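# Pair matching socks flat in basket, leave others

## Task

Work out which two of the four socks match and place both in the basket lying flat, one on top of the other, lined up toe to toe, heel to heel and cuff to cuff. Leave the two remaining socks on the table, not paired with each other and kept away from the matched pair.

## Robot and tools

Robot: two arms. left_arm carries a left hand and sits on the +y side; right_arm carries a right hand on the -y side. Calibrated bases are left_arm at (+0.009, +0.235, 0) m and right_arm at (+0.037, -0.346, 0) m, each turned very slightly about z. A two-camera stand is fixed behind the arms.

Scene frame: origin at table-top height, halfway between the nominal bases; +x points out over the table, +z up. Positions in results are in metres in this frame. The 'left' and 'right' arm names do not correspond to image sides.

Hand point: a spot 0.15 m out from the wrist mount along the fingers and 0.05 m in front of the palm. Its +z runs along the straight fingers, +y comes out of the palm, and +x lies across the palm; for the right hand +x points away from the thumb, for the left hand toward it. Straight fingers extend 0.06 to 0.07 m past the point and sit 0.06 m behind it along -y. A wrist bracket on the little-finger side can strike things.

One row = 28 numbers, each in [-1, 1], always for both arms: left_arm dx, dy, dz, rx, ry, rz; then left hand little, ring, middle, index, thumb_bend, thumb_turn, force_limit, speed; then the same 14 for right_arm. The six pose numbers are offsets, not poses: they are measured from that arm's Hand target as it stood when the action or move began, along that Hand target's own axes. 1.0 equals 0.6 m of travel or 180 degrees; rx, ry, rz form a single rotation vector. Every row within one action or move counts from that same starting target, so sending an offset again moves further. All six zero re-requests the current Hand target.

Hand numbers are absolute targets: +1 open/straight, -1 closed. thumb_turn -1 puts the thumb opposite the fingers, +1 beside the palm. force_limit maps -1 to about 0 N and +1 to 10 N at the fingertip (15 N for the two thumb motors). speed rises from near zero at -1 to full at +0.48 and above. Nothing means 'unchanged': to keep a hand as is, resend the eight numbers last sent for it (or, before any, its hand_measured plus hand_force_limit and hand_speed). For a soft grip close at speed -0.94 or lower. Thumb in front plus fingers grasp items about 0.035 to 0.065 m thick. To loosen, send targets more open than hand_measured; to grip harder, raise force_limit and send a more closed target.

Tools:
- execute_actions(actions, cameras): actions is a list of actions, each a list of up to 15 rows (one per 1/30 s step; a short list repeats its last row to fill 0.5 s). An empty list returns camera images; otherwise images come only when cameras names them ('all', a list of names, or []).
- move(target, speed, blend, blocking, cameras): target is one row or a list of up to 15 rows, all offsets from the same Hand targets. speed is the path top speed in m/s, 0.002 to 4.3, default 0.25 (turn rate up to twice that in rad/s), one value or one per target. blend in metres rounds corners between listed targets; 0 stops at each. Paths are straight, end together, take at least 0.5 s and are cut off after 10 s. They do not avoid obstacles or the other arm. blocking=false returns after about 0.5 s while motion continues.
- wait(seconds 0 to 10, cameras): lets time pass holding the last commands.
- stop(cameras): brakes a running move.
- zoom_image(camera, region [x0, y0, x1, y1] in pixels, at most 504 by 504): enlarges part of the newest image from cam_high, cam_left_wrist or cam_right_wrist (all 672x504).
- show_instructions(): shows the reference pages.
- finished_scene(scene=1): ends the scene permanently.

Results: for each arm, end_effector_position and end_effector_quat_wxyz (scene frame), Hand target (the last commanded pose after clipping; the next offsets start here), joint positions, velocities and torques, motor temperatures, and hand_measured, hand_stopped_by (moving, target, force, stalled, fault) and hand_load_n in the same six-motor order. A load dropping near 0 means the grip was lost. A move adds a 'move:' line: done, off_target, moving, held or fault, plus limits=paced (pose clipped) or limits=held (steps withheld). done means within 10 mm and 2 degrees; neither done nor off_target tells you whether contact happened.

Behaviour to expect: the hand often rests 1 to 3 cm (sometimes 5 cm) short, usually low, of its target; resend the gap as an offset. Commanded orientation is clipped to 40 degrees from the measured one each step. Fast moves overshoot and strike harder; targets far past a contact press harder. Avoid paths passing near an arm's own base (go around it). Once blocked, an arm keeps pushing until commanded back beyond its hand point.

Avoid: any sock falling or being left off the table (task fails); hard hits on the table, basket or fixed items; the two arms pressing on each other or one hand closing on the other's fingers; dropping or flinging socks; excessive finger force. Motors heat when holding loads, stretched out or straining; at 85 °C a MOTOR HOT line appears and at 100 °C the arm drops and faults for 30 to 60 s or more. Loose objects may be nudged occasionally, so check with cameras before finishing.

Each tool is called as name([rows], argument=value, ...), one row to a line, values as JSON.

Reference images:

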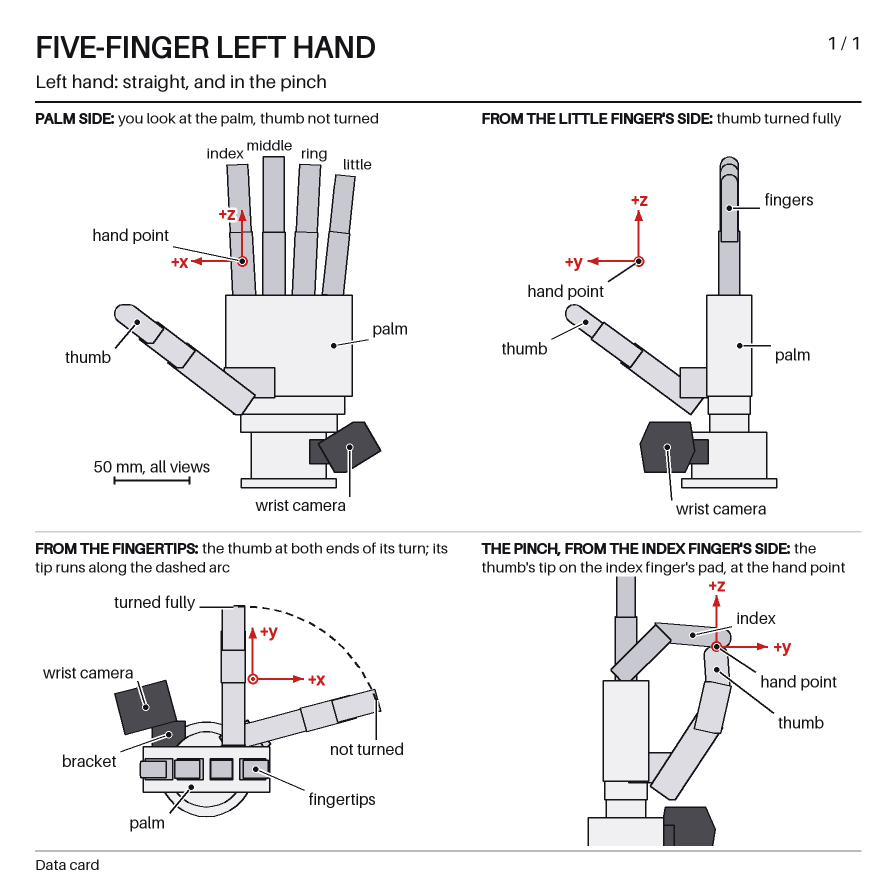

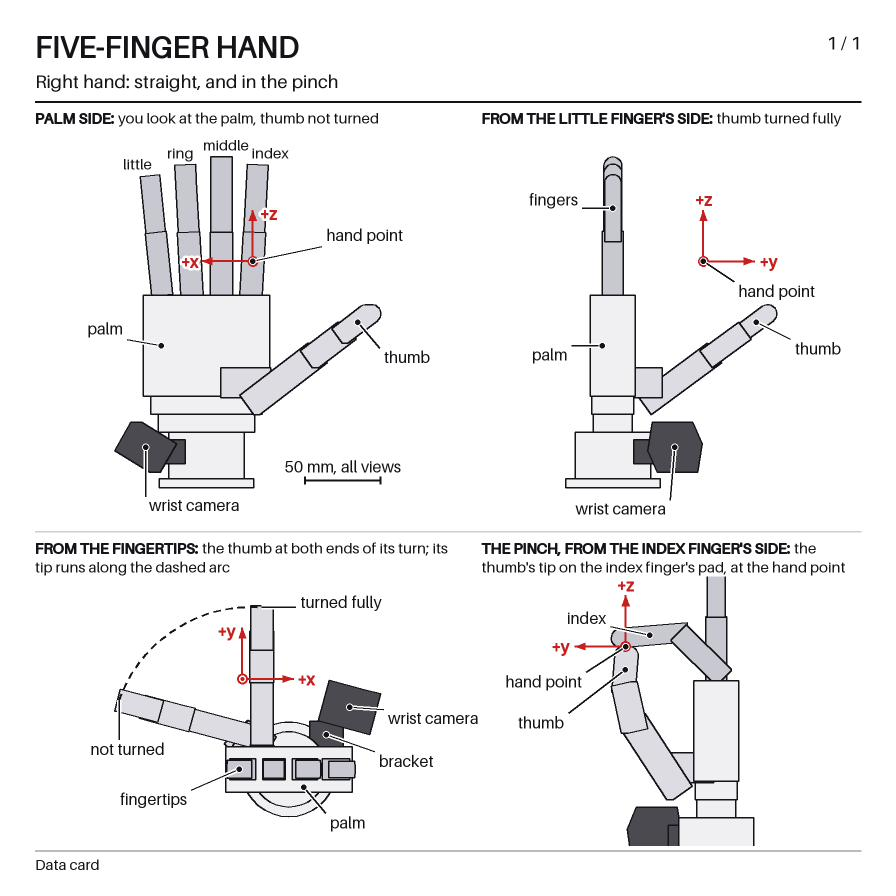

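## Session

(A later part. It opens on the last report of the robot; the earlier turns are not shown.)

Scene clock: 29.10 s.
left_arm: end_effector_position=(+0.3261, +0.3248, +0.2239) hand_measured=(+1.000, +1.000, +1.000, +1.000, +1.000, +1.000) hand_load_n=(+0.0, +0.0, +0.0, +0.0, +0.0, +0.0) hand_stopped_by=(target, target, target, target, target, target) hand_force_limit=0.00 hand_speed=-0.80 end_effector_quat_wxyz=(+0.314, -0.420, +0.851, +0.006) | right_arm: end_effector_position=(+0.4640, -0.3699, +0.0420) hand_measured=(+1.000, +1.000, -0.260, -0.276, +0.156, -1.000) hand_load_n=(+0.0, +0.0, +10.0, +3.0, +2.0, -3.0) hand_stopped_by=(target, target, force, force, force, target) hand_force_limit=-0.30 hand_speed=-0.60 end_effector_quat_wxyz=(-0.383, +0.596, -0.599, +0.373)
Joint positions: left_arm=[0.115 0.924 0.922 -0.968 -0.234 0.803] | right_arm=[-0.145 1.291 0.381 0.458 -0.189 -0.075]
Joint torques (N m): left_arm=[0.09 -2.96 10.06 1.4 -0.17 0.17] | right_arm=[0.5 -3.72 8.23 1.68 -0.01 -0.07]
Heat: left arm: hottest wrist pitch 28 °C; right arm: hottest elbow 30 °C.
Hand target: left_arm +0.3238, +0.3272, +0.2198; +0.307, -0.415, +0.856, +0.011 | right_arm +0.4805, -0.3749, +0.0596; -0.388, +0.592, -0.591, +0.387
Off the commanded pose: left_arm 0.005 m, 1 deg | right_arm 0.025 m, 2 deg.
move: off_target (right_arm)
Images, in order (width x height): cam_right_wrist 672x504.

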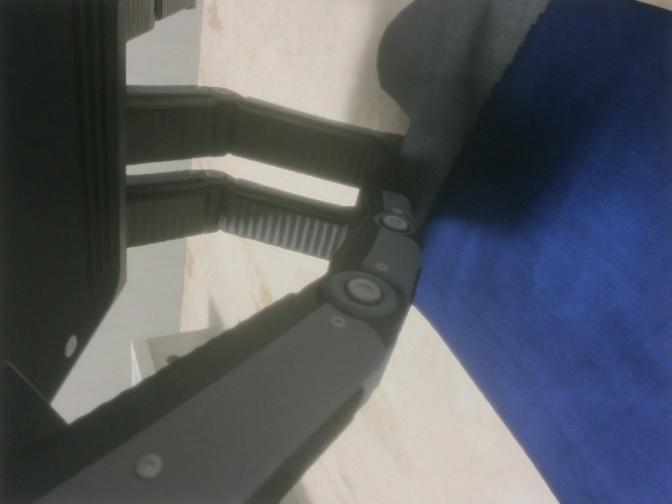

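move(target=[0,0,0,0,0,0,1,1,1,1,1,1,0,-0.8, 0,-0.0611,-0.0266,0,0,0,1,1,-0.3,-0.3,0.15,-1,-0.3,-0.6], cameras=["cam_right_wrist","cam_high"], speed=0.05)

zoom_image(camera="cam_high", region=[210, 70, 370, 200])

Scene clock: 30.50 s.
left_arm: end_effector_position=(+0.3261, +0.3248, +0.2239) hand_measured=(+1.000, +1.000, +1.000, +1.000, +1.000, +1.000) hand_load_n=(+0.0, +0.0, +0.0, +0.0, +0.0, -0.5) hand_stopped_by=(target, target, target, target, target, target) hand_force_limit=0.00 hand_speed=-0.80 end_effector_quat_wxyz=(+0.314, -0.420, +0.851, +0.006) | right_arm: end_effector_position=(+0.4621, -0.3696, +0.0761) hand_measured=(+1.000, +1.000, -0.260, -0.276, +0.156, -1.000) hand_load_n=(+0.0, +0.0, +10.0, +3.0, +2.0, -2.5) hand_stopped_by=(target, target, force, force, force, target) hand_force_limit=-0.30 hand_speed=-0.60 end_effector_quat_wxyz=(-0.381, +0.597, -0.601, +0.370)
Joint positions: left_arm=[0.115 0.924 0.922 -0.968 -0.234 0.803] | right_arm=[-0.145 1.164 0.424 0.281 -0.189 -0.075]
Joint torques (N m): left_arm=[0.44 -2.78 9.98 1.35 -0.14 0.19] | right_arm=[0.85 -3.19 9.84 1.57 0.01 -0.1]
Heat: left arm: hottest wrist pitch 28 °C; right arm: hottest elbow 30 °C.
Hand target: left_arm +0.3238, +0.3272, +0.2198; +0.307, -0.415, +0.856, +0.011 | right_arm +0.4804, -0.3750, +0.0994; -0.388, +0.592, -0.591, +0.387
Off the commanded pose: left_arm 0.005 m, 1 deg | right_arm 0.030 m, 3 deg.
move: off_target (right_arm)
Images, in order (width x height): cam_high 672x504, cam_right_wrist 672x504.

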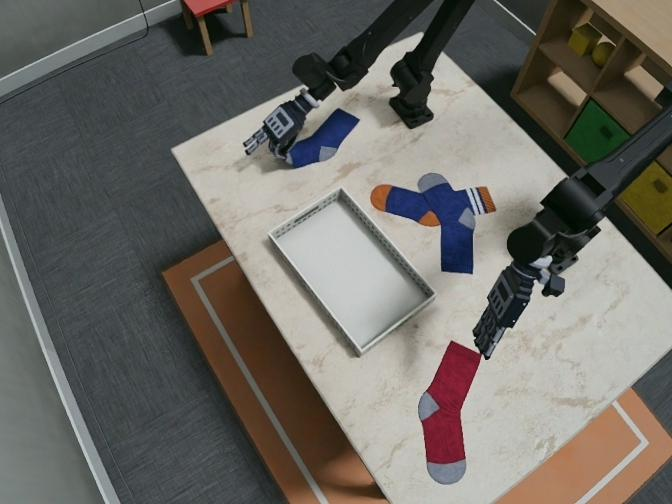

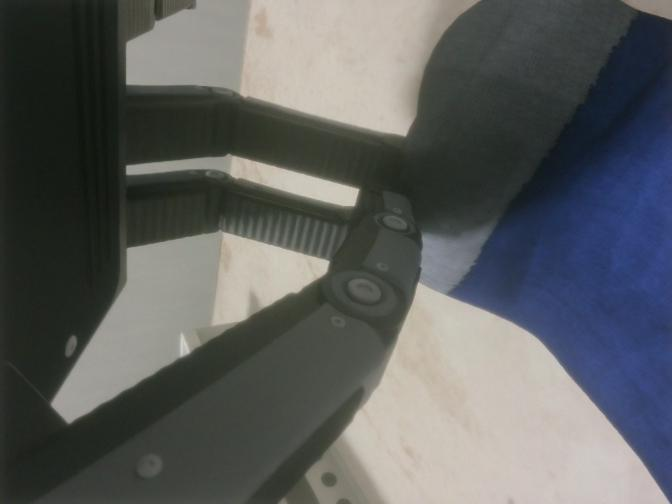

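Scaled by 3.150.

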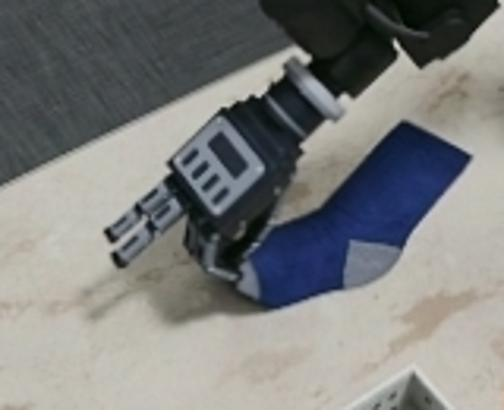

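move(target=[0,0,0,0,0,0,1,1,1,1,1,1,0,-0.8, 0,-0.3468,-0.2057,0,0,0,1,1,-0.3,-0.3,0.15,-1,-0.3,-0.6], cameras=["cam_right_wrist","cam_high"], speed=0.12)

Scene clock: 33.40 s.
left_arm: end_effector_position=(+0.3261, +0.3248, +0.2239) hand_measured=(+1.000, +1.000, +1.000, +1.000, +1.000, +1.000) hand_load_n=(+0.0, +0.0, +0.0, +0.0, +0.0, +0.0) hand_stopped_by=(target, target, target, target, target, target) hand_force_limit=0.00 hand_speed=-0.80 end_effector_quat_wxyz=(+0.314, -0.420, +0.851, +0.006) | right_arm: end_effector_position=(+0.4457, -0.3697, +0.3083) hand_measured=(+1.000, +1.000, -0.260, -0.276, +0.156, -1.000) hand_load_n=(+0.0, +0.0, +10.0, +3.0, +2.0, -3.0) hand_stopped_by=(target, target, force, force, force, target) hand_force_limit=-0.30 hand_speed=-0.60 end_effector_quat_wxyz=(-0.380, +0.597, -0.603, +0.368)
Joint positions: left_arm=[0.115 0.924 0.922 -0.968 -0.234 0.803] | right_arm=[-0.159 0.841 0.9 -0.524 -0.202 -0.079]
Joint torques (N m): left_arm=[-0.26 -2.61 9.94 1.31 -0.16 0.16] | right_arm=[0.09 -1.73 12.53 1.69 -0.32 -0.16]
Heat: left arm: hottest wrist pitch 28 °C; right arm: hottest elbow 30 °C.
Hand target: left_arm +0.3238, +0.3272, +0.2198; +0.307, -0.415, +0.856, +0.011 | right_arm +0.4501, -0.3752, +0.3396; -0.388, +0.592, -0.591, +0.387
Off the commanded pose: left_arm 0.005 m, 1 deg | right_arm 0.032 m, 3 deg.
move: off_target (right_arm)
Images, in order (width x height): cam_high 672x504, cam_right_wrist 672x504.

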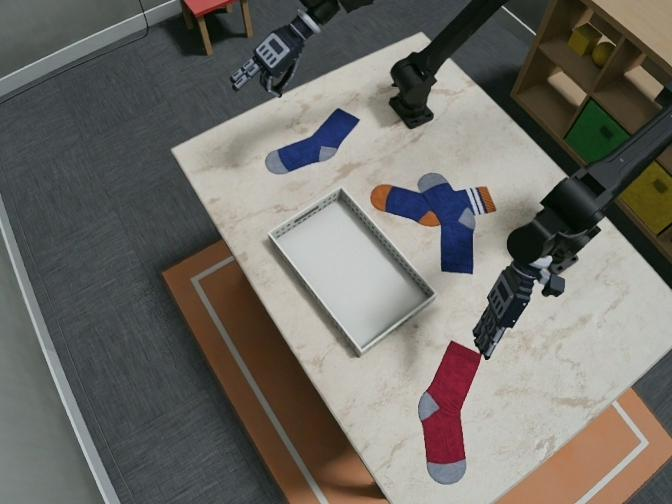

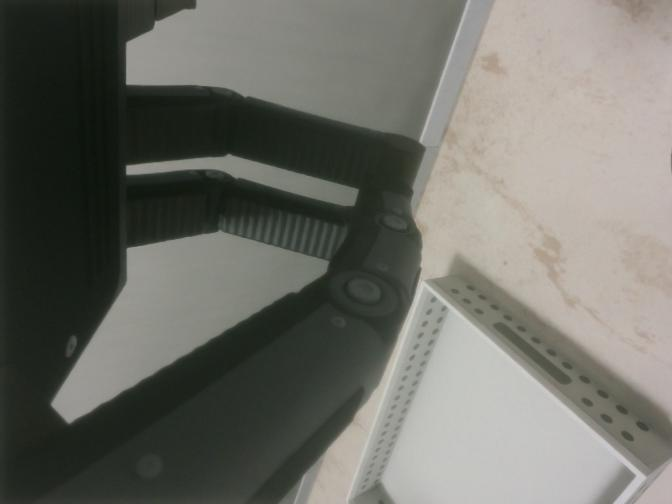

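move(target=[0,0,0,0,0,0,1,1,1,1,1,1,0,-0.8, 0,0.3993,0.2103,0,0,0,1,1,0.2,0.2,0.15,-1,-0.3,-0.2], cameras=["cam_right_wrist","cam_high"], speed=0.2)

Scene clock: 36.23 s.
left_arm: end_effector_position=(+0.3261, +0.3248, +0.2239) hand_measured=(+1.000, +1.000, +1.000, +1.000, +1.000, +1.000) hand_load_n=(+0.0, +0.0, +0.0, +0.0, -0.5, +0.0) hand_stopped_by=(target, target, target, target, target, target) hand_force_limit=0.00 hand_speed=-0.80 end_effector_quat_wxyz=(+0.314, -0.420, +0.851, +0.006) | right_arm: end_effector_position=(+0.4626, -0.3747, +0.0591) hand_measured=(+1.000, +1.000, +0.200, +0.200, +0.154, -1.000) hand_load_n=(+0.0, +0.0, +0.0, +0.0, +0.0, +0.0) hand_stopped_by=(target, target, target, target, force, target) hand_force_limit=-0.30 hand_speed=-0.20 end_effector_quat_wxyz=(-0.380, +0.595, -0.602, +0.373)
Joint positions: left_arm=[0.115 0.924 0.922 -0.968 -0.234 0.803] | right_arm=[-0.159 1.224 0.402 0.365 -0.195 -0.08]
Joint torques (N m): left_arm=[0.26 -2.43 9.98 1.22 -0.2 0.17] | right_arm=[0.97 -3.25 6.43 3.41 -0.03 -0.07]
Heat: left arm: hottest wrist pitch 28 °C; right arm: hottest elbow 31 °C.
Hand target: left_arm +0.3238, +0.3272, +0.2198; +0.307, -0.415, +0.856, +0.011 | right_arm +0.4703, -0.3751, +0.0694; -0.388, +0.592, -0.591, +0.387
Off the commanded pose: left_arm 0.005 m, 1 deg | right_arm 0.013 m, 2 deg.
move: off_target (right_arm)
Images, in order (width x height): cam_high 672x504, cam_right_wrist 672x504.

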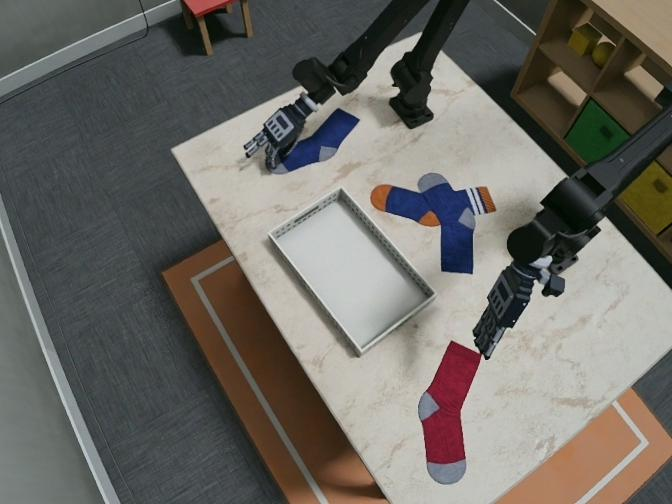

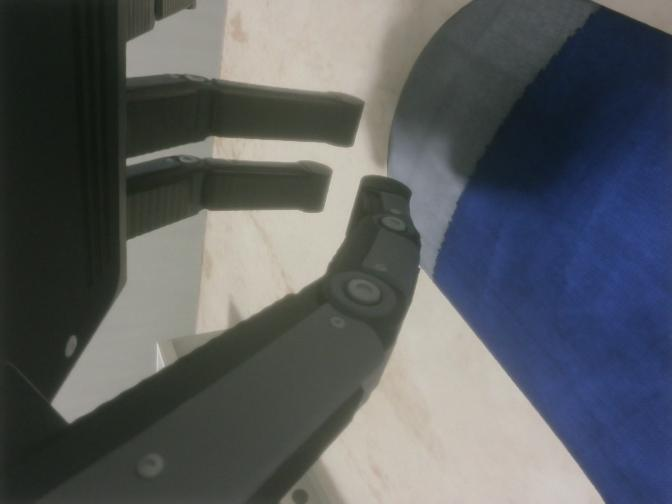

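move(target=[0,0,0,0,0,0,1,1,1,1,1,1,0,-0.8, 0.0233,0.0545,0.0292,0,0,0,1,1,0.2,0.2,0.15,-1,-0.3,-0.2], cameras=["cam_right_wrist"], speed=0.08)

Scene clock: 37.57 s.
left_arm: end_effector_position=(+0.3261, +0.3248, +0.2239) hand_measured=(+1.000, +1.000, +1.000, +1.000, +1.000, +1.000) hand_load_n=(+0.0, +0.0, +0.0, +0.0, +0.0, +0.0) hand_stopped_by=(target, target, target, target, target, target) hand_force_limit=0.00 hand_speed=-0.80 end_effector_quat_wxyz=(+0.314, -0.420, +0.851, +0.006) | right_arm: end_effector_position=(+0.4727, -0.3830, +0.0350) hand_measured=(+1.000, +1.000, +0.200, +0.200, +0.154, -1.000) hand_load_n=(+0.0, +0.0, -0.5, +0.0, +0.0, +0.0) hand_stopped_by=(target, target, target, target, force, target) hand_force_limit=-0.30 hand_speed=-0.20 end_effector_quat_wxyz=(-0.391, +0.591, -0.594, +0.380)
Joint positions: left_arm=[0.115 0.924 0.922 -0.968 -0.234 0.803] | right_arm=[-0.188 1.362 0.387 0.546 -0.233 -0.088]
Joint torques (N m): left_arm=[0.09 -2.26 10.21 1.29 -0.12 0.15] | right_arm=[0.44 -2.84 5 3.18 -0.16 -0.19]
Heat: left arm: hottest wrist pitch 28 °C; right arm: hottest elbow 31 °C.
Hand target: left_arm +0.3238, +0.3272, +0.2198; +0.307, -0.415, +0.856, +0.011 | right_arm +0.4733, -0.3889, +0.0325; -0.388, +0.592, -0.591, +0.387
Off the commanded pose: left_arm 0.005 m, 1 deg | right_arm 0.007 m, 1 deg.
move: done
Images, in order (width x height): cam_right_wrist 672x504.

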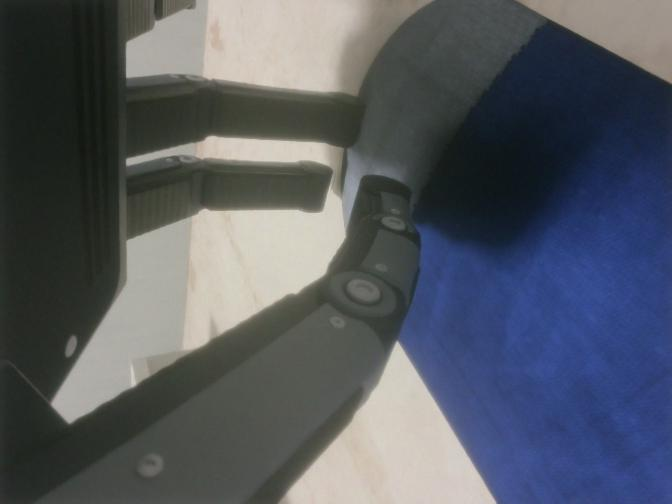

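move([
  [0,0,0,0,0,0,1,1,1,1,1,1,0,-0.8, 0,0.0164,0,0,0,0,1,1,0.2,0.2,0.15,-1,-0.3,-0.2],
  [0,0,0,0,0,0,1,1,1,1,1,1,0,-0.8, 0,0.0164,0,0,0,0,1,1,-0.35,-0.35,0.15,-1,0.0,-0.6],
], cameras=["cam_right_wrist"], speed=0.05)

Scene clock: 39.17 s.
left_arm: end_effector_position=(+0.3261, +0.3248, +0.2239) hand_measured=(+1.000, +1.000, +1.000, +1.000, +1.000, +1.000) hand_load_n=(+0.0, +0.0, +0.0, +0.0, +0.0, +0.0) hand_stopped_by=(target, target, target, target, target, target) hand_force_limit=0.00 hand_speed=-0.80 end_effector_quat_wxyz=(+0.314, -0.420, +0.851, +0.006) | right_arm: end_effector_position=(+0.4738, -0.3841, +0.0313) hand_measured=(+1.000, +1.000, -0.260, -0.272, +0.156, -1.000) hand_load_n=(+0.0, +0.0, +10.5, +2.0, +1.5, -1.5) hand_stopped_by=(target, target, force, force, force, target) hand_force_limit=0.00 hand_speed=-0.60 end_effector_quat_wxyz=(-0.396, +0.589, -0.588, +0.388)
Joint positions: left_arm=[0.115 0.924 0.922 -0.968 -0.234 0.803] | right_arm=[-0.191 1.39 0.375 0.606 -0.237 -0.091]
Joint torques (N m): left_arm=[0.15 -2.32 9.92 1.22 -0.17 0.15] | right_arm=[-0.5 -3.19 4.37 2.45 -0.1 -0.13]
Heat: left arm: hottest wrist pitch 28 °C; right arm: hottest elbow 31 °C.
Hand target: left_arm +0.3238, +0.3272, +0.2198; +0.307, -0.415, +0.856, +0.011 | right_arm +0.4695, -0.3890, +0.0235; -0.388, +0.592, -0.591, +0.387
Off the commanded pose: left_arm 0.005 m, 1 deg | right_arm 0.010 m, 1 deg.
move: done; target 2's new numbers were sent with right_arm's hand 0.012 m and 1 deg from that target
Images, in order (width x height): cam_right_wrist 672x504.

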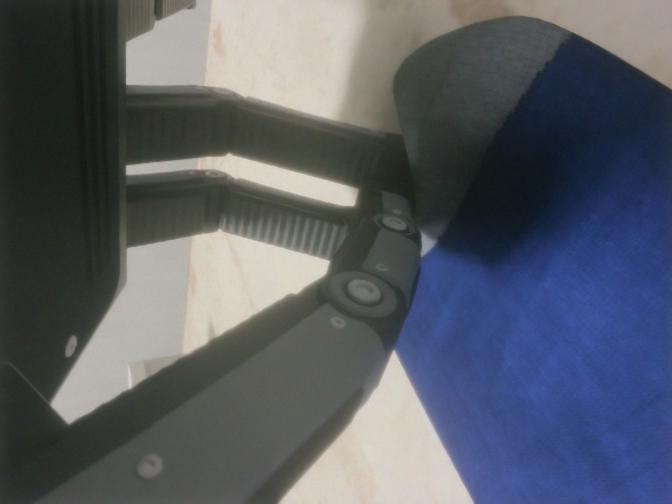

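move(target=[0,0,0,0,0,0,1,1,1,1,1,1,0,-0.8, 0,-0.001,0,0,0,0,1,1,-0.35,-0.5,0.1,-1,0.3,-0.8], cameras=["cam_right_wrist"], speed=0.05)

Scene clock: 40.03 s.
left_arm: end_effector_position=(+0.3261, +0.3248, +0.2239) hand_measured=(+1.000, +1.000, +1.000, +1.000, +1.000, +1.000) hand_load_n=(+0.0, +0.0, +0.0, +0.0, +0.0, +0.0) hand_stopped_by=(target, target, target, target, target, target) hand_force_limit=0.00 hand_speed=-0.80 end_effector_quat_wxyz=(+0.314, -0.420, +0.851, +0.006) | right_arm: end_effector_position=(+0.4738, -0.3841, +0.0313) hand_measured=(+1.000, +1.000, -0.260, -0.304, +0.128, -1.000) hand_load_n=(+0.0, +0.0, +11.0, +8.0, +11.0, -2.5) hand_stopped_by=(target, target, force, force, force, target) hand_force_limit=0.30 hand_speed=-0.80 end_effector_quat_wxyz=(-0.396, +0.589, -0.588, +0.388)
Joint positions: left_arm=[0.115 0.924 0.922 -0.968 -0.234 0.803] | right_arm=[-0.191 1.39 0.375 0.606 -0.237 -0.091]
Joint torques (N m): left_arm=[0.67 -2.67 9.92 1.29 -0.18 0.15] | right_arm=[-0.09 -3.02 4.42 2.33 -0.11 -0.14]
Heat: left arm: hottest wrist pitch 28 °C; right arm: hottest elbow 31 °C.
Hand target: left_arm +0.3238, +0.3272, +0.2198; +0.307, -0.415, +0.856, +0.011 | right_arm +0.4698, -0.3890, +0.0241; -0.388, +0.592, -0.591, +0.387
Off the commanded pose: left_arm 0.005 m, 1 deg | right_arm 0.010 m, 1 deg.
move: done
Images, in order (width x height): cam_right_wrist 672x504.

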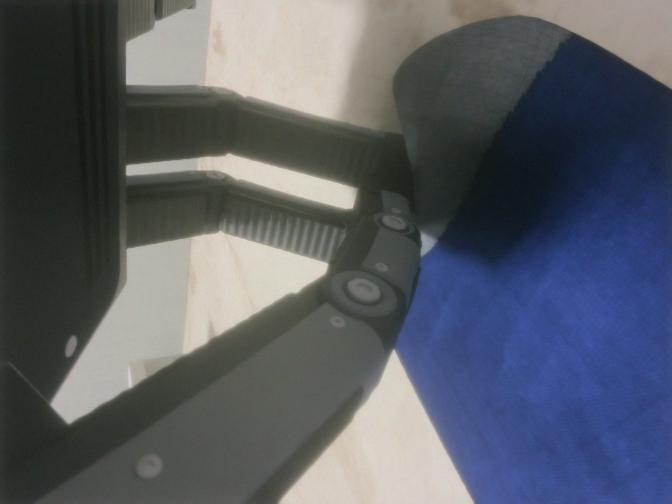

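move(target=[0,0,0,0,0,0,1,1,1,1,1,1,0,-0.8, 0,-0.0917,-0.04,0,0,0,1,1,-0.35,-0.5,0.1,-1,0.3,-0.8], cameras=["cam_right_wrist"], speed=0.06)

move(target=[0,0,0,0,0,0,1,1,1,1,1,1,0,-0.8, 0,-0.1834,-0.08,0,0,0,1,1,-0.35,-0.5,0.1,-1,0.3,-0.8], cameras=["cam_high"], speed=0.08)

zoom_image(camera="cam_high", region=[210, 40, 370, 180])

Scene clock: 41.63 s.
left_arm: end_effector_position=(+0.3261, +0.3248, +0.2239) hand_measured=(+1.000, +1.000, +1.000, +1.000, +1.000, +1.000) hand_load_n=(+0.0, +0.0, +0.0, +0.0, +0.0, +0.0) hand_stopped_by=(target, target, target, target, target, target) hand_force_limit=0.00 hand_speed=-0.80 end_effector_quat_wxyz=(+0.314, -0.420, +0.851, +0.006) | right_arm: end_effector_position=(+0.4523, -0.3792, +0.0634) hand_measured=(+1.000, +1.000, -0.260, -0.304, +0.128, -1.000) hand_load_n=(+0.0, +0.0, +10.5, +8.0, +11.0, -2.5) hand_stopped_by=(target, target, force, force, force, target) hand_force_limit=0.30 hand_speed=-0.80 end_effector_quat_wxyz=(-0.384, +0.597, -0.600, +0.369)
Joint positions: left_arm=[0.115 0.924 0.922 -0.968 -0.234 0.803] | right_arm=[-0.192 1.183 0.388 0.334 -0.237 -0.093]
Joint torques (N m): left_arm=[0.67 -2.37 9.91 1.22 -0.15 0.18] | right_arm=[-0.09 -3.19 9.47 1.62 -0.06 -0.11]
Heat: left arm: hottest elbow 28 °C; right arm: hottest elbow 31 °C.
Hand target: left_arm +0.3238, +0.3272, +0.2198; +0.307, -0.415, +0.856, +0.011 | right_arm +0.4696, -0.3890, +0.0840; -0.388, +0.592, -0.591, +0.387
Off the commanded pose: left_arm 0.005 m, 1 deg | right_arm 0.029 m, 2 deg.
move: off_target (right_arm)
Images, in order (width x height): cam_right_wrist 672x504.

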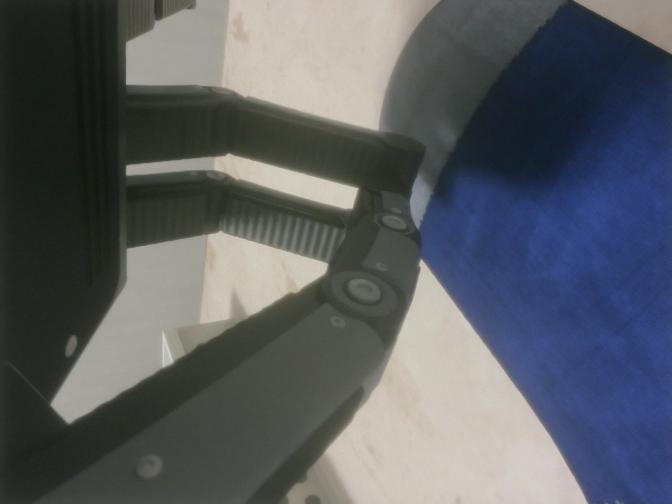

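Scene clock: 43.60 s.
left_arm: end_effector_position=(+0.3261, +0.3248, +0.2239) hand_measured=(+1.000, +1.000, +1.000, +1.000, +1.000, +1.000) hand_load_n=(+0.0, +0.0, +0.0, -0.5, +0.0, +0.0) hand_stopped_by=(target, target, target, target, target, target) hand_force_limit=0.00 hand_speed=-0.80 end_effector_quat_wxyz=(+0.314, -0.420, +0.851, +0.006) | right_arm: end_effector_position=(+0.4565, -0.3802, +0.1744) hand_measured=(+1.000, +1.000, -0.260, -0.304, +0.128, -1.000) hand_load_n=(+0.0, +0.0, +10.5, +8.0, +11.0, -2.5) hand_stopped_by=(target, target, force, force, force, target) hand_force_limit=0.30 hand_speed=-0.80 end_effector_quat_wxyz=(-0.382, +0.598, -0.602, +0.366)
Joint positions: left_arm=[0.115 0.924 0.922 -0.968 -0.234 0.803] | right_arm=[-0.192 0.947 0.597 -0.119 -0.237 -0.093]
Joint torques (N m): left_arm=[-0.32 -2.2 9.99 1.32 -0.14 0.15] | right_arm=[0.09 -2.43 11.97 1.63 -0.1 -0.14]
Heat: left arm: hottest elbow 28 °C; right arm: hottest elbow 31 °C.
Hand target: left_arm +0.3238, +0.3272, +0.2198; +0.307, -0.415, +0.856, +0.011 | right_arm +0.4696, -0.3891, +0.2043; -0.388, +0.591, -0.591, +0.388
Off the commanded pose: left_arm 0.005 m, 1 deg | right_arm 0.034 m, 3 deg.
move: off_target (right_arm)
Images, in order (width x height): cam_high 672x504.

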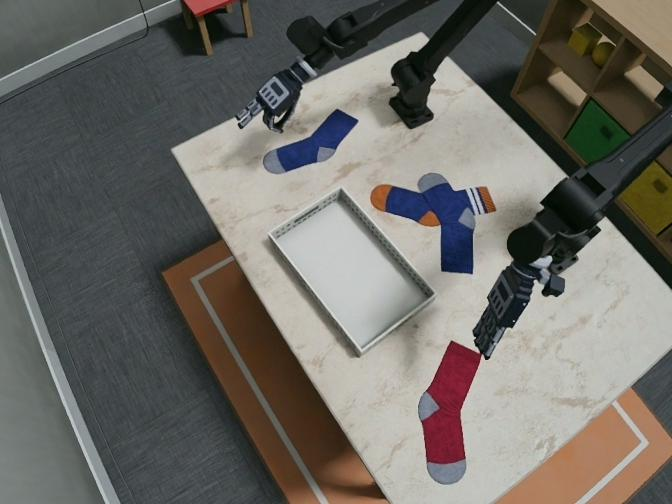

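Scaled by 3.150.

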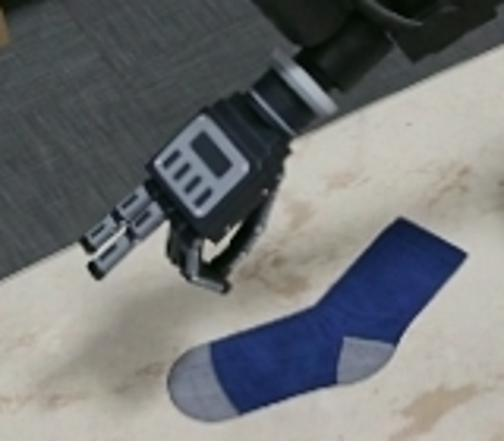

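move(target=[0,0,0,0,0,0,1,1,1,1,1,1,0,-0.8, 0,0.2354,0.1026,-0.036,0,0,1,1,0.3,0.3,0.15,-1,-0.3,-0.2], cameras=["cam_right_wrist"], speed=0.15)

Scene clock: 45.57 s.
left_arm: end_effector_position=(+0.3261, +0.3248, +0.2239) hand_measured=(+1.000, +1.000, +1.000, +1.000, +1.000, +1.000) hand_load_n=(+0.0, +0.0, +0.0, +0.5, +0.0, +0.0) hand_stopped_by=(target, target, target, target, target, target) hand_force_limit=0.00 hand_speed=-0.80 end_effector_quat_wxyz=(+0.314, -0.420, +0.851, +0.006) | right_arm: end_effector_position=(+0.4623, -0.3873, +0.0424) hand_measured=(+1.000, +1.000, +0.300, +0.300, +0.150, -1.000) hand_load_n=(+0.0, +0.0, +0.0, +0.0, +0.0, +0.0) hand_stopped_by=(target, target, target, target, target, target) hand_force_limit=-0.30 hand_speed=-0.20 end_effector_quat_wxyz=(-0.349, +0.613, -0.623, +0.338)
Joint positions: left_arm=[0.115 0.924 0.922 -0.968 -0.234 0.803] | right_arm=[-0.192 1.275 0.463 0.241 -0.214 -0.112]
Joint torques (N m): left_arm=[0.26 -2.26 9.96 1.25 -0.16 0.15] | right_arm=[1.03 -3.49 6.22 3.44 -0.03 -0.15]
Heat: left arm: hottest elbow 28 °C; right arm: hottest elbow 31 °C.
Hand target: left_arm +0.3238, +0.3272, +0.2198; +0.307, -0.415, +0.856, +0.011 | right_arm +0.4696, -0.3890, +0.0499; -0.354, +0.613, -0.612, +0.353
Off the commanded pose: left_arm 0.005 m, 1 deg | right_arm 0.011 m, 2 deg.
move: off_target (right_arm)
Images, in order (width x height): cam_right_wrist 672x504.

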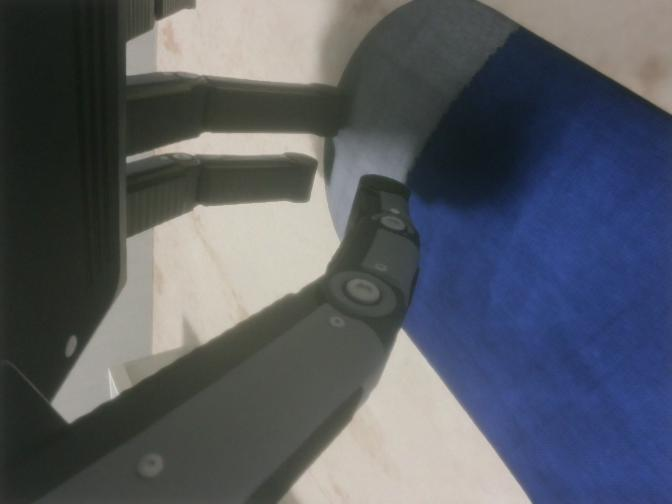

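move(target=[0,0,0,0,0,0,1,1,1,1,1,1,0,-0.8, 0,0.025,0.0433,0,0,0,1,1,0.3,0.3,0.15,-1,-0.3,-0.2], cameras=["cam_right_wrist"], speed=0.05)

Scene clock: 46.70 s.
left_arm: end_effector_position=(+0.3261, +0.3248, +0.2239) hand_measured=(+1.000, +1.000, +1.000, +1.000, +1.000, +1.000) hand_load_n=(+0.0, +0.0, +0.0, +0.0, +0.0, +0.0) hand_stopped_by=(target, target, target, target, target, target) hand_force_limit=0.00 hand_speed=-0.80 end_effector_quat_wxyz=(+0.314, -0.420, +0.851, +0.006) | right_arm: end_effector_position=(+0.4815, -0.3910, +0.0350) hand_measured=(+1.000, +1.000, +0.300, +0.300, +0.150, -1.000) hand_load_n=(-0.5, +0.0, -2.5, +0.0, +0.0, +0.0) hand_stopped_by=(target, target, target, target, target, target) hand_force_limit=-0.30 hand_speed=-0.20 end_effector_quat_wxyz=(-0.362, +0.606, -0.610, +0.361)
Joint positions: left_arm=[0.115 0.924 0.922 -0.968 -0.234 0.803] | right_arm=[-0.188 1.359 0.463 0.386 -0.21 -0.112]
Joint torques (N m): left_arm=[-0.32 -2.14 9.92 1.39 -0.11 0.16] | right_arm=[1.32 -1.44 6.6 2.14 0.23 -0.08]
Heat: left arm: hottest elbow 28 °C; right arm: hottest elbow 31 °C.
Hand target: left_arm +0.3238, +0.3272, +0.2198; +0.307, -0.415, +0.856, +0.011 | right_arm +0.4845, -0.3889, +0.0239; -0.354, +0.613, -0.612, +0.353
Off the commanded pose: left_arm 0.005 m, 1 deg | right_arm 0.012 m, 2 deg.
move: off_target (right_arm)
Images, in order (width x height): cam_right_wrist 672x504.

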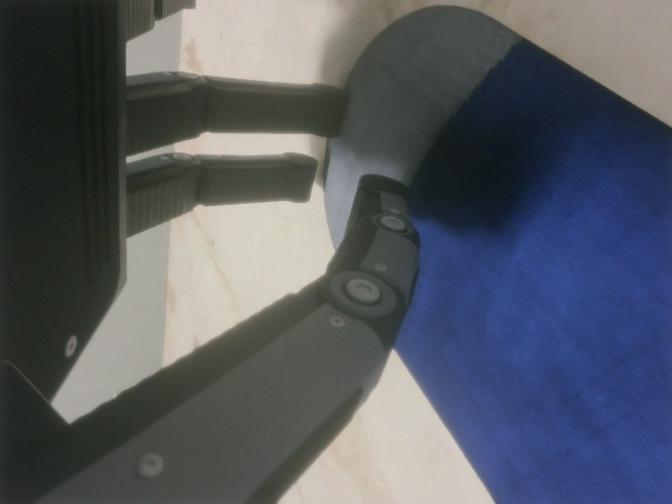

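move(target=[0,0,0,0,0,0,1,1,1,1,1,1,0,-0.8, 0,0.012,0.006,0,0,0,1,1,0,0,0.15,-1,0,-0.6], cameras=["cam_right_wrist"], speed=0.05)

Scene clock: 47.67 s.
left_arm: end_effector_position=(+0.3261, +0.3248, +0.2239) hand_measured=(+1.000, +1.000, +1.000, +1.000, +1.000, +1.000) hand_load_n=(+0.0, +0.0, +0.0, +0.0, +0.0, +0.0) hand_stopped_by=(target, target, target, target, target, target) hand_force_limit=0.00 hand_speed=-0.80 end_effector_quat_wxyz=(+0.314, -0.420, +0.851, +0.006) | right_arm: end_effector_position=(+0.4899, -0.3925, +0.0354) hand_measured=(+1.000, +1.000, +0.000, +0.000, +0.150, -1.000) hand_load_n=(+0.0, +0.0, -1.5, +0.0, +0.0, +0.0) hand_stopped_by=(target, target, target, target, target, target) hand_force_limit=0.00 hand_speed=-0.60 end_effector_quat_wxyz=(-0.367, +0.603, -0.605, +0.369)
Joint positions: left_arm=[0.115 0.924 0.922 -0.968 -0.234 0.803] | right_arm=[-0.186 1.385 0.471 0.426 -0.209 -0.112]
Joint torques (N m): left_arm=[-0.03 -2.02 10.02 1.37 -0.13 0.11] | right_arm=[1.85 -1.44 5.11 1.87 0.16 -0.1]
Heat: left arm: hottest elbow 28 °C; right arm: hottest elbow 31 °C.
Hand target: left_arm +0.3238, +0.3272, +0.2198; +0.307, -0.415, +0.856, +0.011 | right_arm +0.4842, -0.3891, +0.0162; -0.354, +0.612, -0.612, +0.354
Off the commanded pose: left_arm 0.005 m, 1 deg | right_arm 0.021 m, 3 deg.
move: off_target (right_arm)
Images, in order (width x height): cam_right_wrist 672x504.

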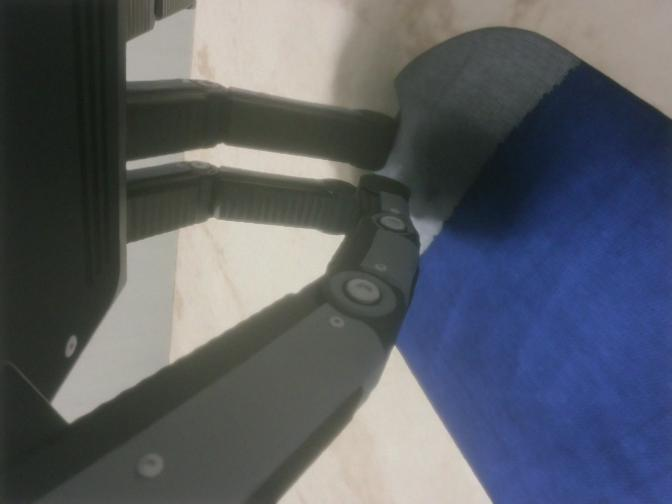

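move(target=[0,0,0,0,0,0,1,1,1,1,1,1,0,-0.8, 0,0,0,0,0,0,1,1,-0.4,-0.4,0.15,-1,0.1,-0.6], cameras=["cam_right_wrist"], speed=0.05)

Scene clock: 48.30 s.
left_arm: end_effector_position=(+0.3261, +0.3248, +0.2239) hand_measured=(+1.000, +1.000, +1.000, +1.000, +1.000, +1.000) hand_load_n=(+0.0, +0.0, +0.0, +0.0, +0.0, +0.0) hand_stopped_by=(target, target, target, target, target, target) hand_force_limit=0.00 hand_speed=-0.80 end_effector_quat_wxyz=(+0.314, -0.420, +0.851, +0.006) | right_arm: end_effector_position=(+0.4888, -0.3926, +0.0300) hand_measured=(+1.000, +1.000, -0.250, -0.290, +0.150, -1.000) hand_load_n=(+0.0, +0.0, +5.5, +6.0, +1.5, -2.5) hand_stopped_by=(target, target, force, force, target, target) hand_force_limit=0.10 hand_speed=-0.60 end_effector_quat_wxyz=(-0.363, +0.604, -0.608, +0.365)
Joint positions: left_arm=[0.115 0.924 0.922 -0.968 -0.234 0.803] | right_arm=[-0.186 1.398 0.471 0.427 -0.207 -0.112]
Joint torques (N m): left_arm=[0.03 -2.37 10.04 1.28 -0.17 0.15] | right_arm=[1.32 -2.32 5.26 1.89 0.06 -0.09]
Heat: left arm: hottest elbow 28 °C; right arm: hottest elbow 31 °C.
Hand target: left_arm +0.3238, +0.3272, +0.2198; +0.307, -0.415, +0.856, +0.011 | right_arm +0.4841, -0.3890, +0.0160; -0.354, +0.613, -0.612, +0.353
Off the commanded pose: left_arm 0.005 m, 1 deg | right_arm 0.015 m, 2 deg.
move: off_target (right_arm)
Images, in order (width x height): cam_right_wrist 672x504.

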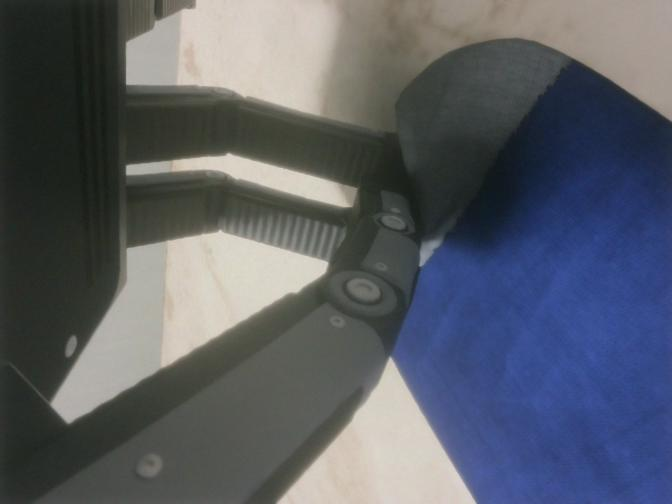

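move([
  [0,0,0,0,0,0,1,1,1,1,1,1,0,-0.8, 0,0,0,0,0,0,1,1,-0.5,-0.5,0.05,-1,0.4,-0.7],
  [0,0,0,0,0,0,1,1,1,1,1,1,0,-0.8, 0,-0.0866,-0.05,0,0,0,1,1,-0.5,-0.5,0.05,-1,0.4,-0.7],
], cameras=["cam_right_wrist"], speed=0.06)

Scene clock: 50.63 s.
left_arm: end_effector_position=(+0.3261, +0.3248, +0.2239) hand_measured=(+1.000, +1.000, +1.000, +1.000, +1.000, +1.000) hand_load_n=(+0.0, +0.0, +0.0, +0.0, +0.0, +0.0) hand_stopped_by=(target, target, target, target, target, target) hand_force_limit=0.00 hand_speed=-0.80 end_effector_quat_wxyz=(+0.314, -0.420, +0.851, +0.006) | right_arm: end_effector_position=(+0.4657, -0.3872, +0.0548) hand_measured=(+1.000, +1.000, -0.260, -0.312, +0.122, -1.000) hand_load_n=(+0.0, +0.0, +10.5, +9.0, +12.5, -3.0) hand_stopped_by=(target, target, force, force, force, target) hand_force_limit=0.40 hand_speed=-0.70 end_effector_quat_wxyz=(-0.346, +0.614, -0.624, +0.338)
Joint positions: left_arm=[0.115 0.924 0.922 -0.968 -0.234 0.803] | right_arm=[-0.186 1.246 0.49 0.182 -0.205 -0.112]
Joint torques (N m): left_arm=[0.21 -2.73 9.95 1.47 -0.12 0.17] | right_arm=[1.55 -3.66 9.57 1.54 0 -0.1]
Heat: left arm: hottest elbow 28 °C; right arm: hottest elbow 31 °C.
Hand target: left_arm +0.3238, +0.3272, +0.2198; +0.307, -0.415, +0.856, +0.011 | right_arm +0.4841, -0.3890, +0.0760; -0.354, +0.613, -0.612, +0.353
Off the commanded pose: left_arm 0.005 m, 1 deg | right_arm 0.028 m, 2 deg.
move: off_target (right_arm)
Images, in order (width x height): cam_right_wrist 672x504.

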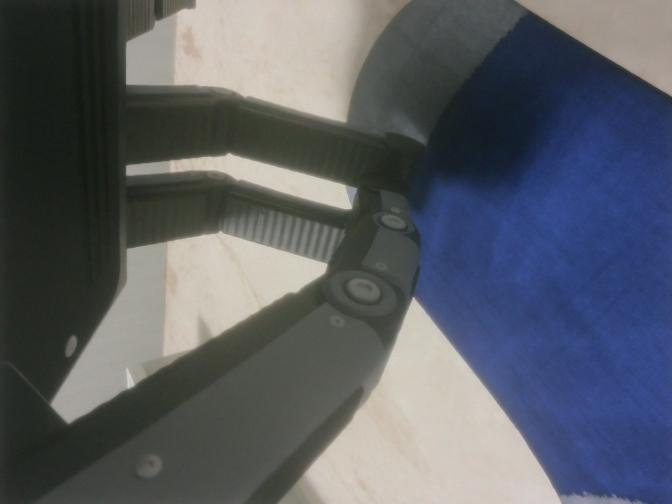

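move([
  [0,0,0,0,0,0,1,1,1,1,1,1,0,-0.8, 0,0,0,0,0,0,1,1,0.3,0.3,0.4,-1,0,-0.2],
  [0,0,0,0,0,0,1,1,1,1,1,1,0,-0.8, 0,0.0677,0.0428,0,0,0,1,1,0.3,0.3,0.4,-1,0,-0.2],
], cameras=["cam_right_wrist"], speed=0.06)

Scene clock: 52.90 s.
left_arm: end_effector_position=(+0.3261, +0.3248, +0.2239) hand_measured=(+1.000, +1.000, +1.000, +1.000, +1.000, +1.000) hand_load_n=(+0.0, +0.0, +0.0, +0.0, +0.0, +0.0) hand_stopped_by=(target, target, target, target, target, target) hand_force_limit=0.00 hand_speed=-0.80 end_effector_quat_wxyz=(+0.314, -0.420, +0.851, +0.006) | right_arm: end_effector_position=(+0.4875, -0.3921, +0.0372) hand_measured=(+1.000, +1.000, +0.300, +0.300, +0.400, -1.000) hand_load_n=(+0.0, +0.0, -1.0, +0.0, +0.0, +0.0) hand_stopped_by=(target, target, target, target, target, target) hand_force_limit=0.00 hand_speed=-0.20 end_effector_quat_wxyz=(-0.357, +0.607, -0.613, +0.357)
Joint positions: left_arm=[0.115 0.924 0.922 -0.968 -0.234 0.803] | right_arm=[-0.185 1.366 0.49 0.354 -0.204 -0.112]
Joint torques (N m): left_arm=[0.09 -2.2 9.96 1.36 -0.14 0.16] | right_arm=[1.79 -2.78 5.34 2.8 0 -0.1]
Heat: left arm: hottest elbow 28 °C; right arm: hottest elbow 31 °C.
Hand target: left_arm +0.3238, +0.3272, +0.2198; +0.307, -0.415, +0.856, +0.011 | right_arm +0.4861, -0.3890, +0.0280; -0.354, +0.613, -0.612, +0.353
Off the commanded pose: left_arm 0.005 m, 1 deg | right_arm 0.010 m, 1 deg.
move: done
Images, in order (width x height): cam_right_wrist 672x504.

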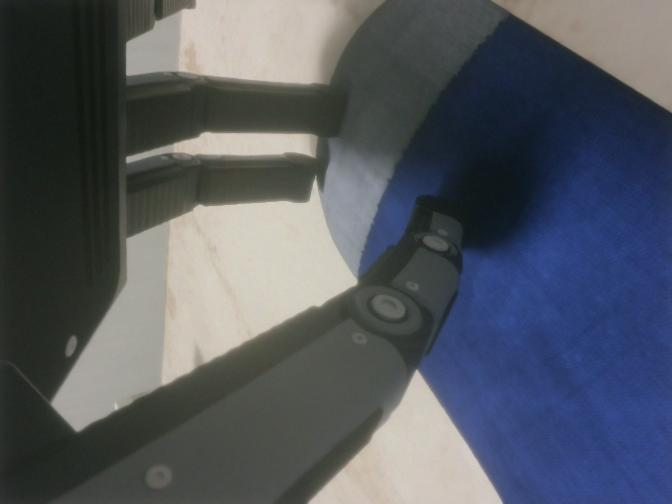

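move([
  [0,0,0,0,0,0,1,1,1,1,1,1,0,-0.8, 0,0.018,-0.004,0.045,0,0,1,1,0.3,0.3,0.4,-1,0,-0.2],
], cameras=["cam_right_wrist"], speed=0.06)

Scene clock: 54.63 s.
left_arm: end_effector_position=(+0.3261, +0.3248, +0.2239) hand_measured=(+1.000, +1.000, +1.000, +1.000, +1.000, +1.000) hand_load_n=(+0.0, +0.0, +0.0, +0.0, +0.0, +0.0) hand_stopped_by=(target, target, target, target, target, target) hand_force_limit=0.00 hand_speed=-0.80 end_effector_quat_wxyz=(+0.314, -0.420, +0.851, +0.006) | right_arm: end_effector_position=(+0.4846, -0.3899, +0.0339) hand_measured=(+1.000, +1.000, +0.300, +0.300, +0.400, -1.000) hand_load_n=(+0.0, +0.0, +0.0, +0.0, -1.0, -1.5) hand_stopped_by=(target, target, target, target, target, target) hand_force_limit=0.00 hand_speed=-0.20 end_effector_quat_wxyz=(-0.400, +0.586, -0.575, +0.409)
Joint positions: left_arm=[0.115 0.924 0.922 -0.968 -0.234 0.803] | right_arm=[-0.193 1.428 0.382 0.682 -0.23 -0.107]
Joint torques (N m): left_arm=[-0.26 -2.02 9.94 1.35 -0.22 0.14] | right_arm=[0.56 -2.49 4 2.52 -0.3 0.11]
Heat: left arm: hottest elbow 28 °C; right arm: hottest elbow 31 °C.
Hand target: left_arm +0.3238, +0.3272, +0.2198; +0.307, -0.415, +0.856, +0.011 | right_arm +0.4787, -0.3890, +0.0200; -0.396, +0.586, -0.586, +0.396
Off the commanded pose: left_arm 0.005 m, 1 deg | right_arm 0.015 m, 2 deg.
move: off_target (right_arm)
Images, in order (width x height): cam_right_wrist 672x504.

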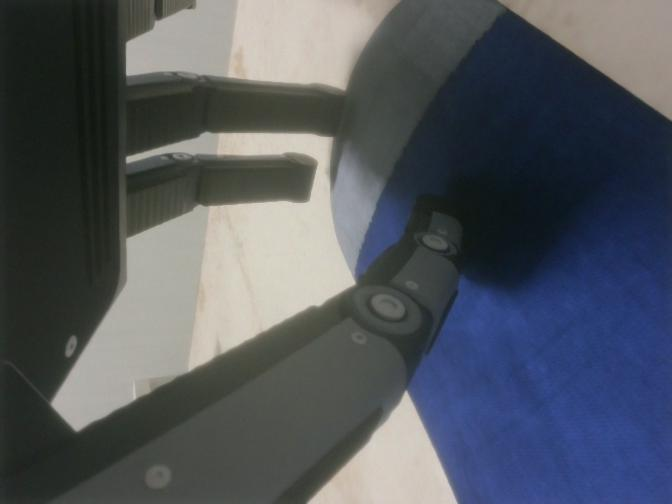

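move([
  [0,0,0,0,0,0,1,1,1,1,1,1,0,-0.8, 0,0.003,0.003,-0.02,0,0,1,1,0.3,0.3,0.4,-1,0,-0.2],
  [0,0,0,0,0,0,1,1,1,1,1,1,0,-0.8, 0,0.012,0.003,-0.02,0,0,1,1,-0.4,-0.4,0.1,-1,0.2,-0.7],
], cameras=["cam_right_wrist"], speed=0.06)

Scene clock: 56.90 s.
left_arm: end_effector_position=(+0.3261, +0.3248, +0.2239) hand_measured=(+1.000, +1.000, +1.000, +1.000, +1.000, +1.000) hand_load_n=(+0.0, +0.0, +0.0, +0.0, +0.0, +0.0) hand_stopped_by=(target, target, target, target, target, target) hand_force_limit=0.00 hand_speed=-0.80 end_effector_quat_wxyz=(+0.314, -0.420, +0.851, +0.006) | right_arm: end_effector_position=(+0.4859, -0.3910, +0.0310) hand_measured=(+1.000, +1.000, -0.248, -0.276, +0.108, -1.000) hand_load_n=(+0.0, +0.0, +8.0, +5.5, +7.5, -3.0) hand_stopped_by=(target, target, force, force, target, target) hand_force_limit=0.20 hand_speed=-0.70 end_effector_quat_wxyz=(-0.390, +0.591, -0.585, +0.395)
Joint positions: left_arm=[0.115 0.924 0.922 -0.968 -0.234 0.803] | right_arm=[-0.193 1.422 0.407 0.61 -0.226 -0.107]
Joint torques (N m): left_arm=[0.09 -2.55 10.09 1.17 -0.14 0.17] | right_arm=[0.79 -2.08 4.36 1.43 0 -0.02]
Heat: left arm: hottest elbow 28 °C; right arm: hottest elbow 31 °C.
Hand target: left_arm +0.3238, +0.3272, +0.2198; +0.307, -0.415, +0.856, +0.011 | right_arm +0.4776, -0.3890, +0.0126; -0.378, +0.598, -0.598, +0.377
Off the commanded pose: left_arm 0.005 m, 1 deg | right_arm 0.020 m, 3 deg.
move: off_target (right_arm); target 2's new numbers were sent with right_arm's hand 0.021 m and 3 deg from that target
Images, in order (width x height): cam_right_wrist 672x504.

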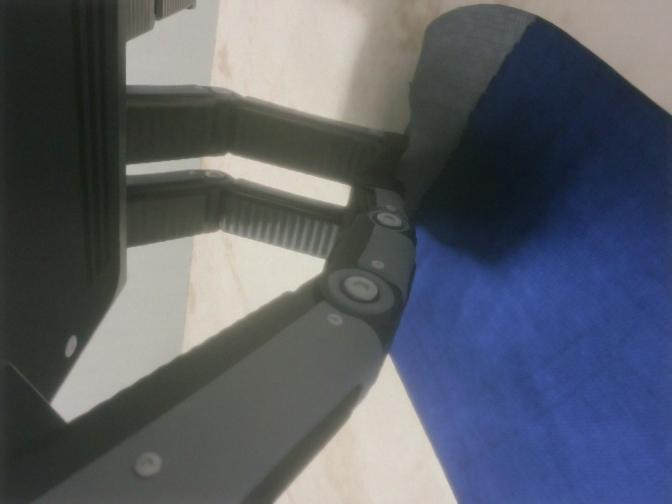

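move([
  [0,0,0,0,0,0,1,1,1,1,1,1,0,-0.8, 0,0,0,0,0,0,1,1,-0.5,-0.5,0.0,-1,0.5,-0.7],
  [0,0,0,0,0,0,1,1,1,1,1,1,0,-0.8, 0,-0.0866,-0.04,0,0,0,1,1,-0.5,-0.5,0.0,-1,0.5,-0.7],
], cameras=["cam_right_wrist"], speed=0.06)

Scene clock: 59.13 s.
left_arm: end_effector_position=(+0.3261, +0.3248, +0.2239) hand_measured=(+1.000, +1.000, +1.000, +1.000, +1.000, +1.000) hand_load_n=(+0.0, +0.0, +0.0, +0.0, +0.0, +0.0) hand_stopped_by=(target, target, target, target, target, target) hand_force_limit=0.00 hand_speed=-0.80 end_effector_quat_wxyz=(+0.314, -0.420, +0.851, +0.006) | right_arm: end_effector_position=(+0.4597, -0.3844, +0.0491) hand_measured=(+1.000, +1.000, -0.248, -0.298, +0.090, -1.000) hand_load_n=(+0.0, +0.0, +7.5, +7.0, +12.0, -4.5) hand_stopped_by=(target, target, force, force, force, target) hand_force_limit=0.50 hand_speed=-0.70 end_effector_quat_wxyz=(-0.370, +0.603, -0.607, +0.362)
Joint positions: left_arm=[0.115 0.924 0.922 -0.968 -0.234 0.803] | right_arm=[-0.193 1.251 0.413 0.342 -0.226 -0.107]
Joint torques (N m): left_arm=[-0.21 -2.37 9.92 1.24 -0.18 0.14] | right_arm=[1.32 -4.07 9.01 1.55 0 -0.02]
Heat: left arm: hottest elbow 28 °C; right arm: hottest elbow 31 °C.
Hand target: left_arm +0.3238, +0.3272, +0.2198; +0.307, -0.415, +0.856, +0.011 | right_arm +0.4782, -0.3890, +0.0696; -0.378, +0.598, -0.598, +0.377
Off the commanded pose: left_arm 0.005 m, 1 deg | right_arm 0.028 m, 2 deg.
move: off_target (right_arm)
Images, in order (width x height): cam_right_wrist 672x504.

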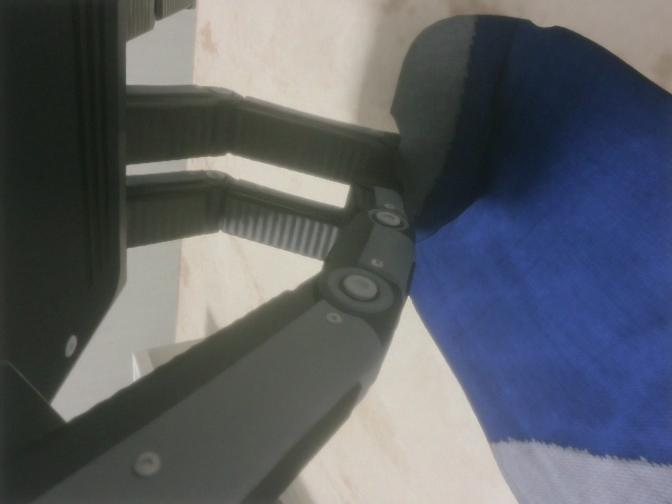

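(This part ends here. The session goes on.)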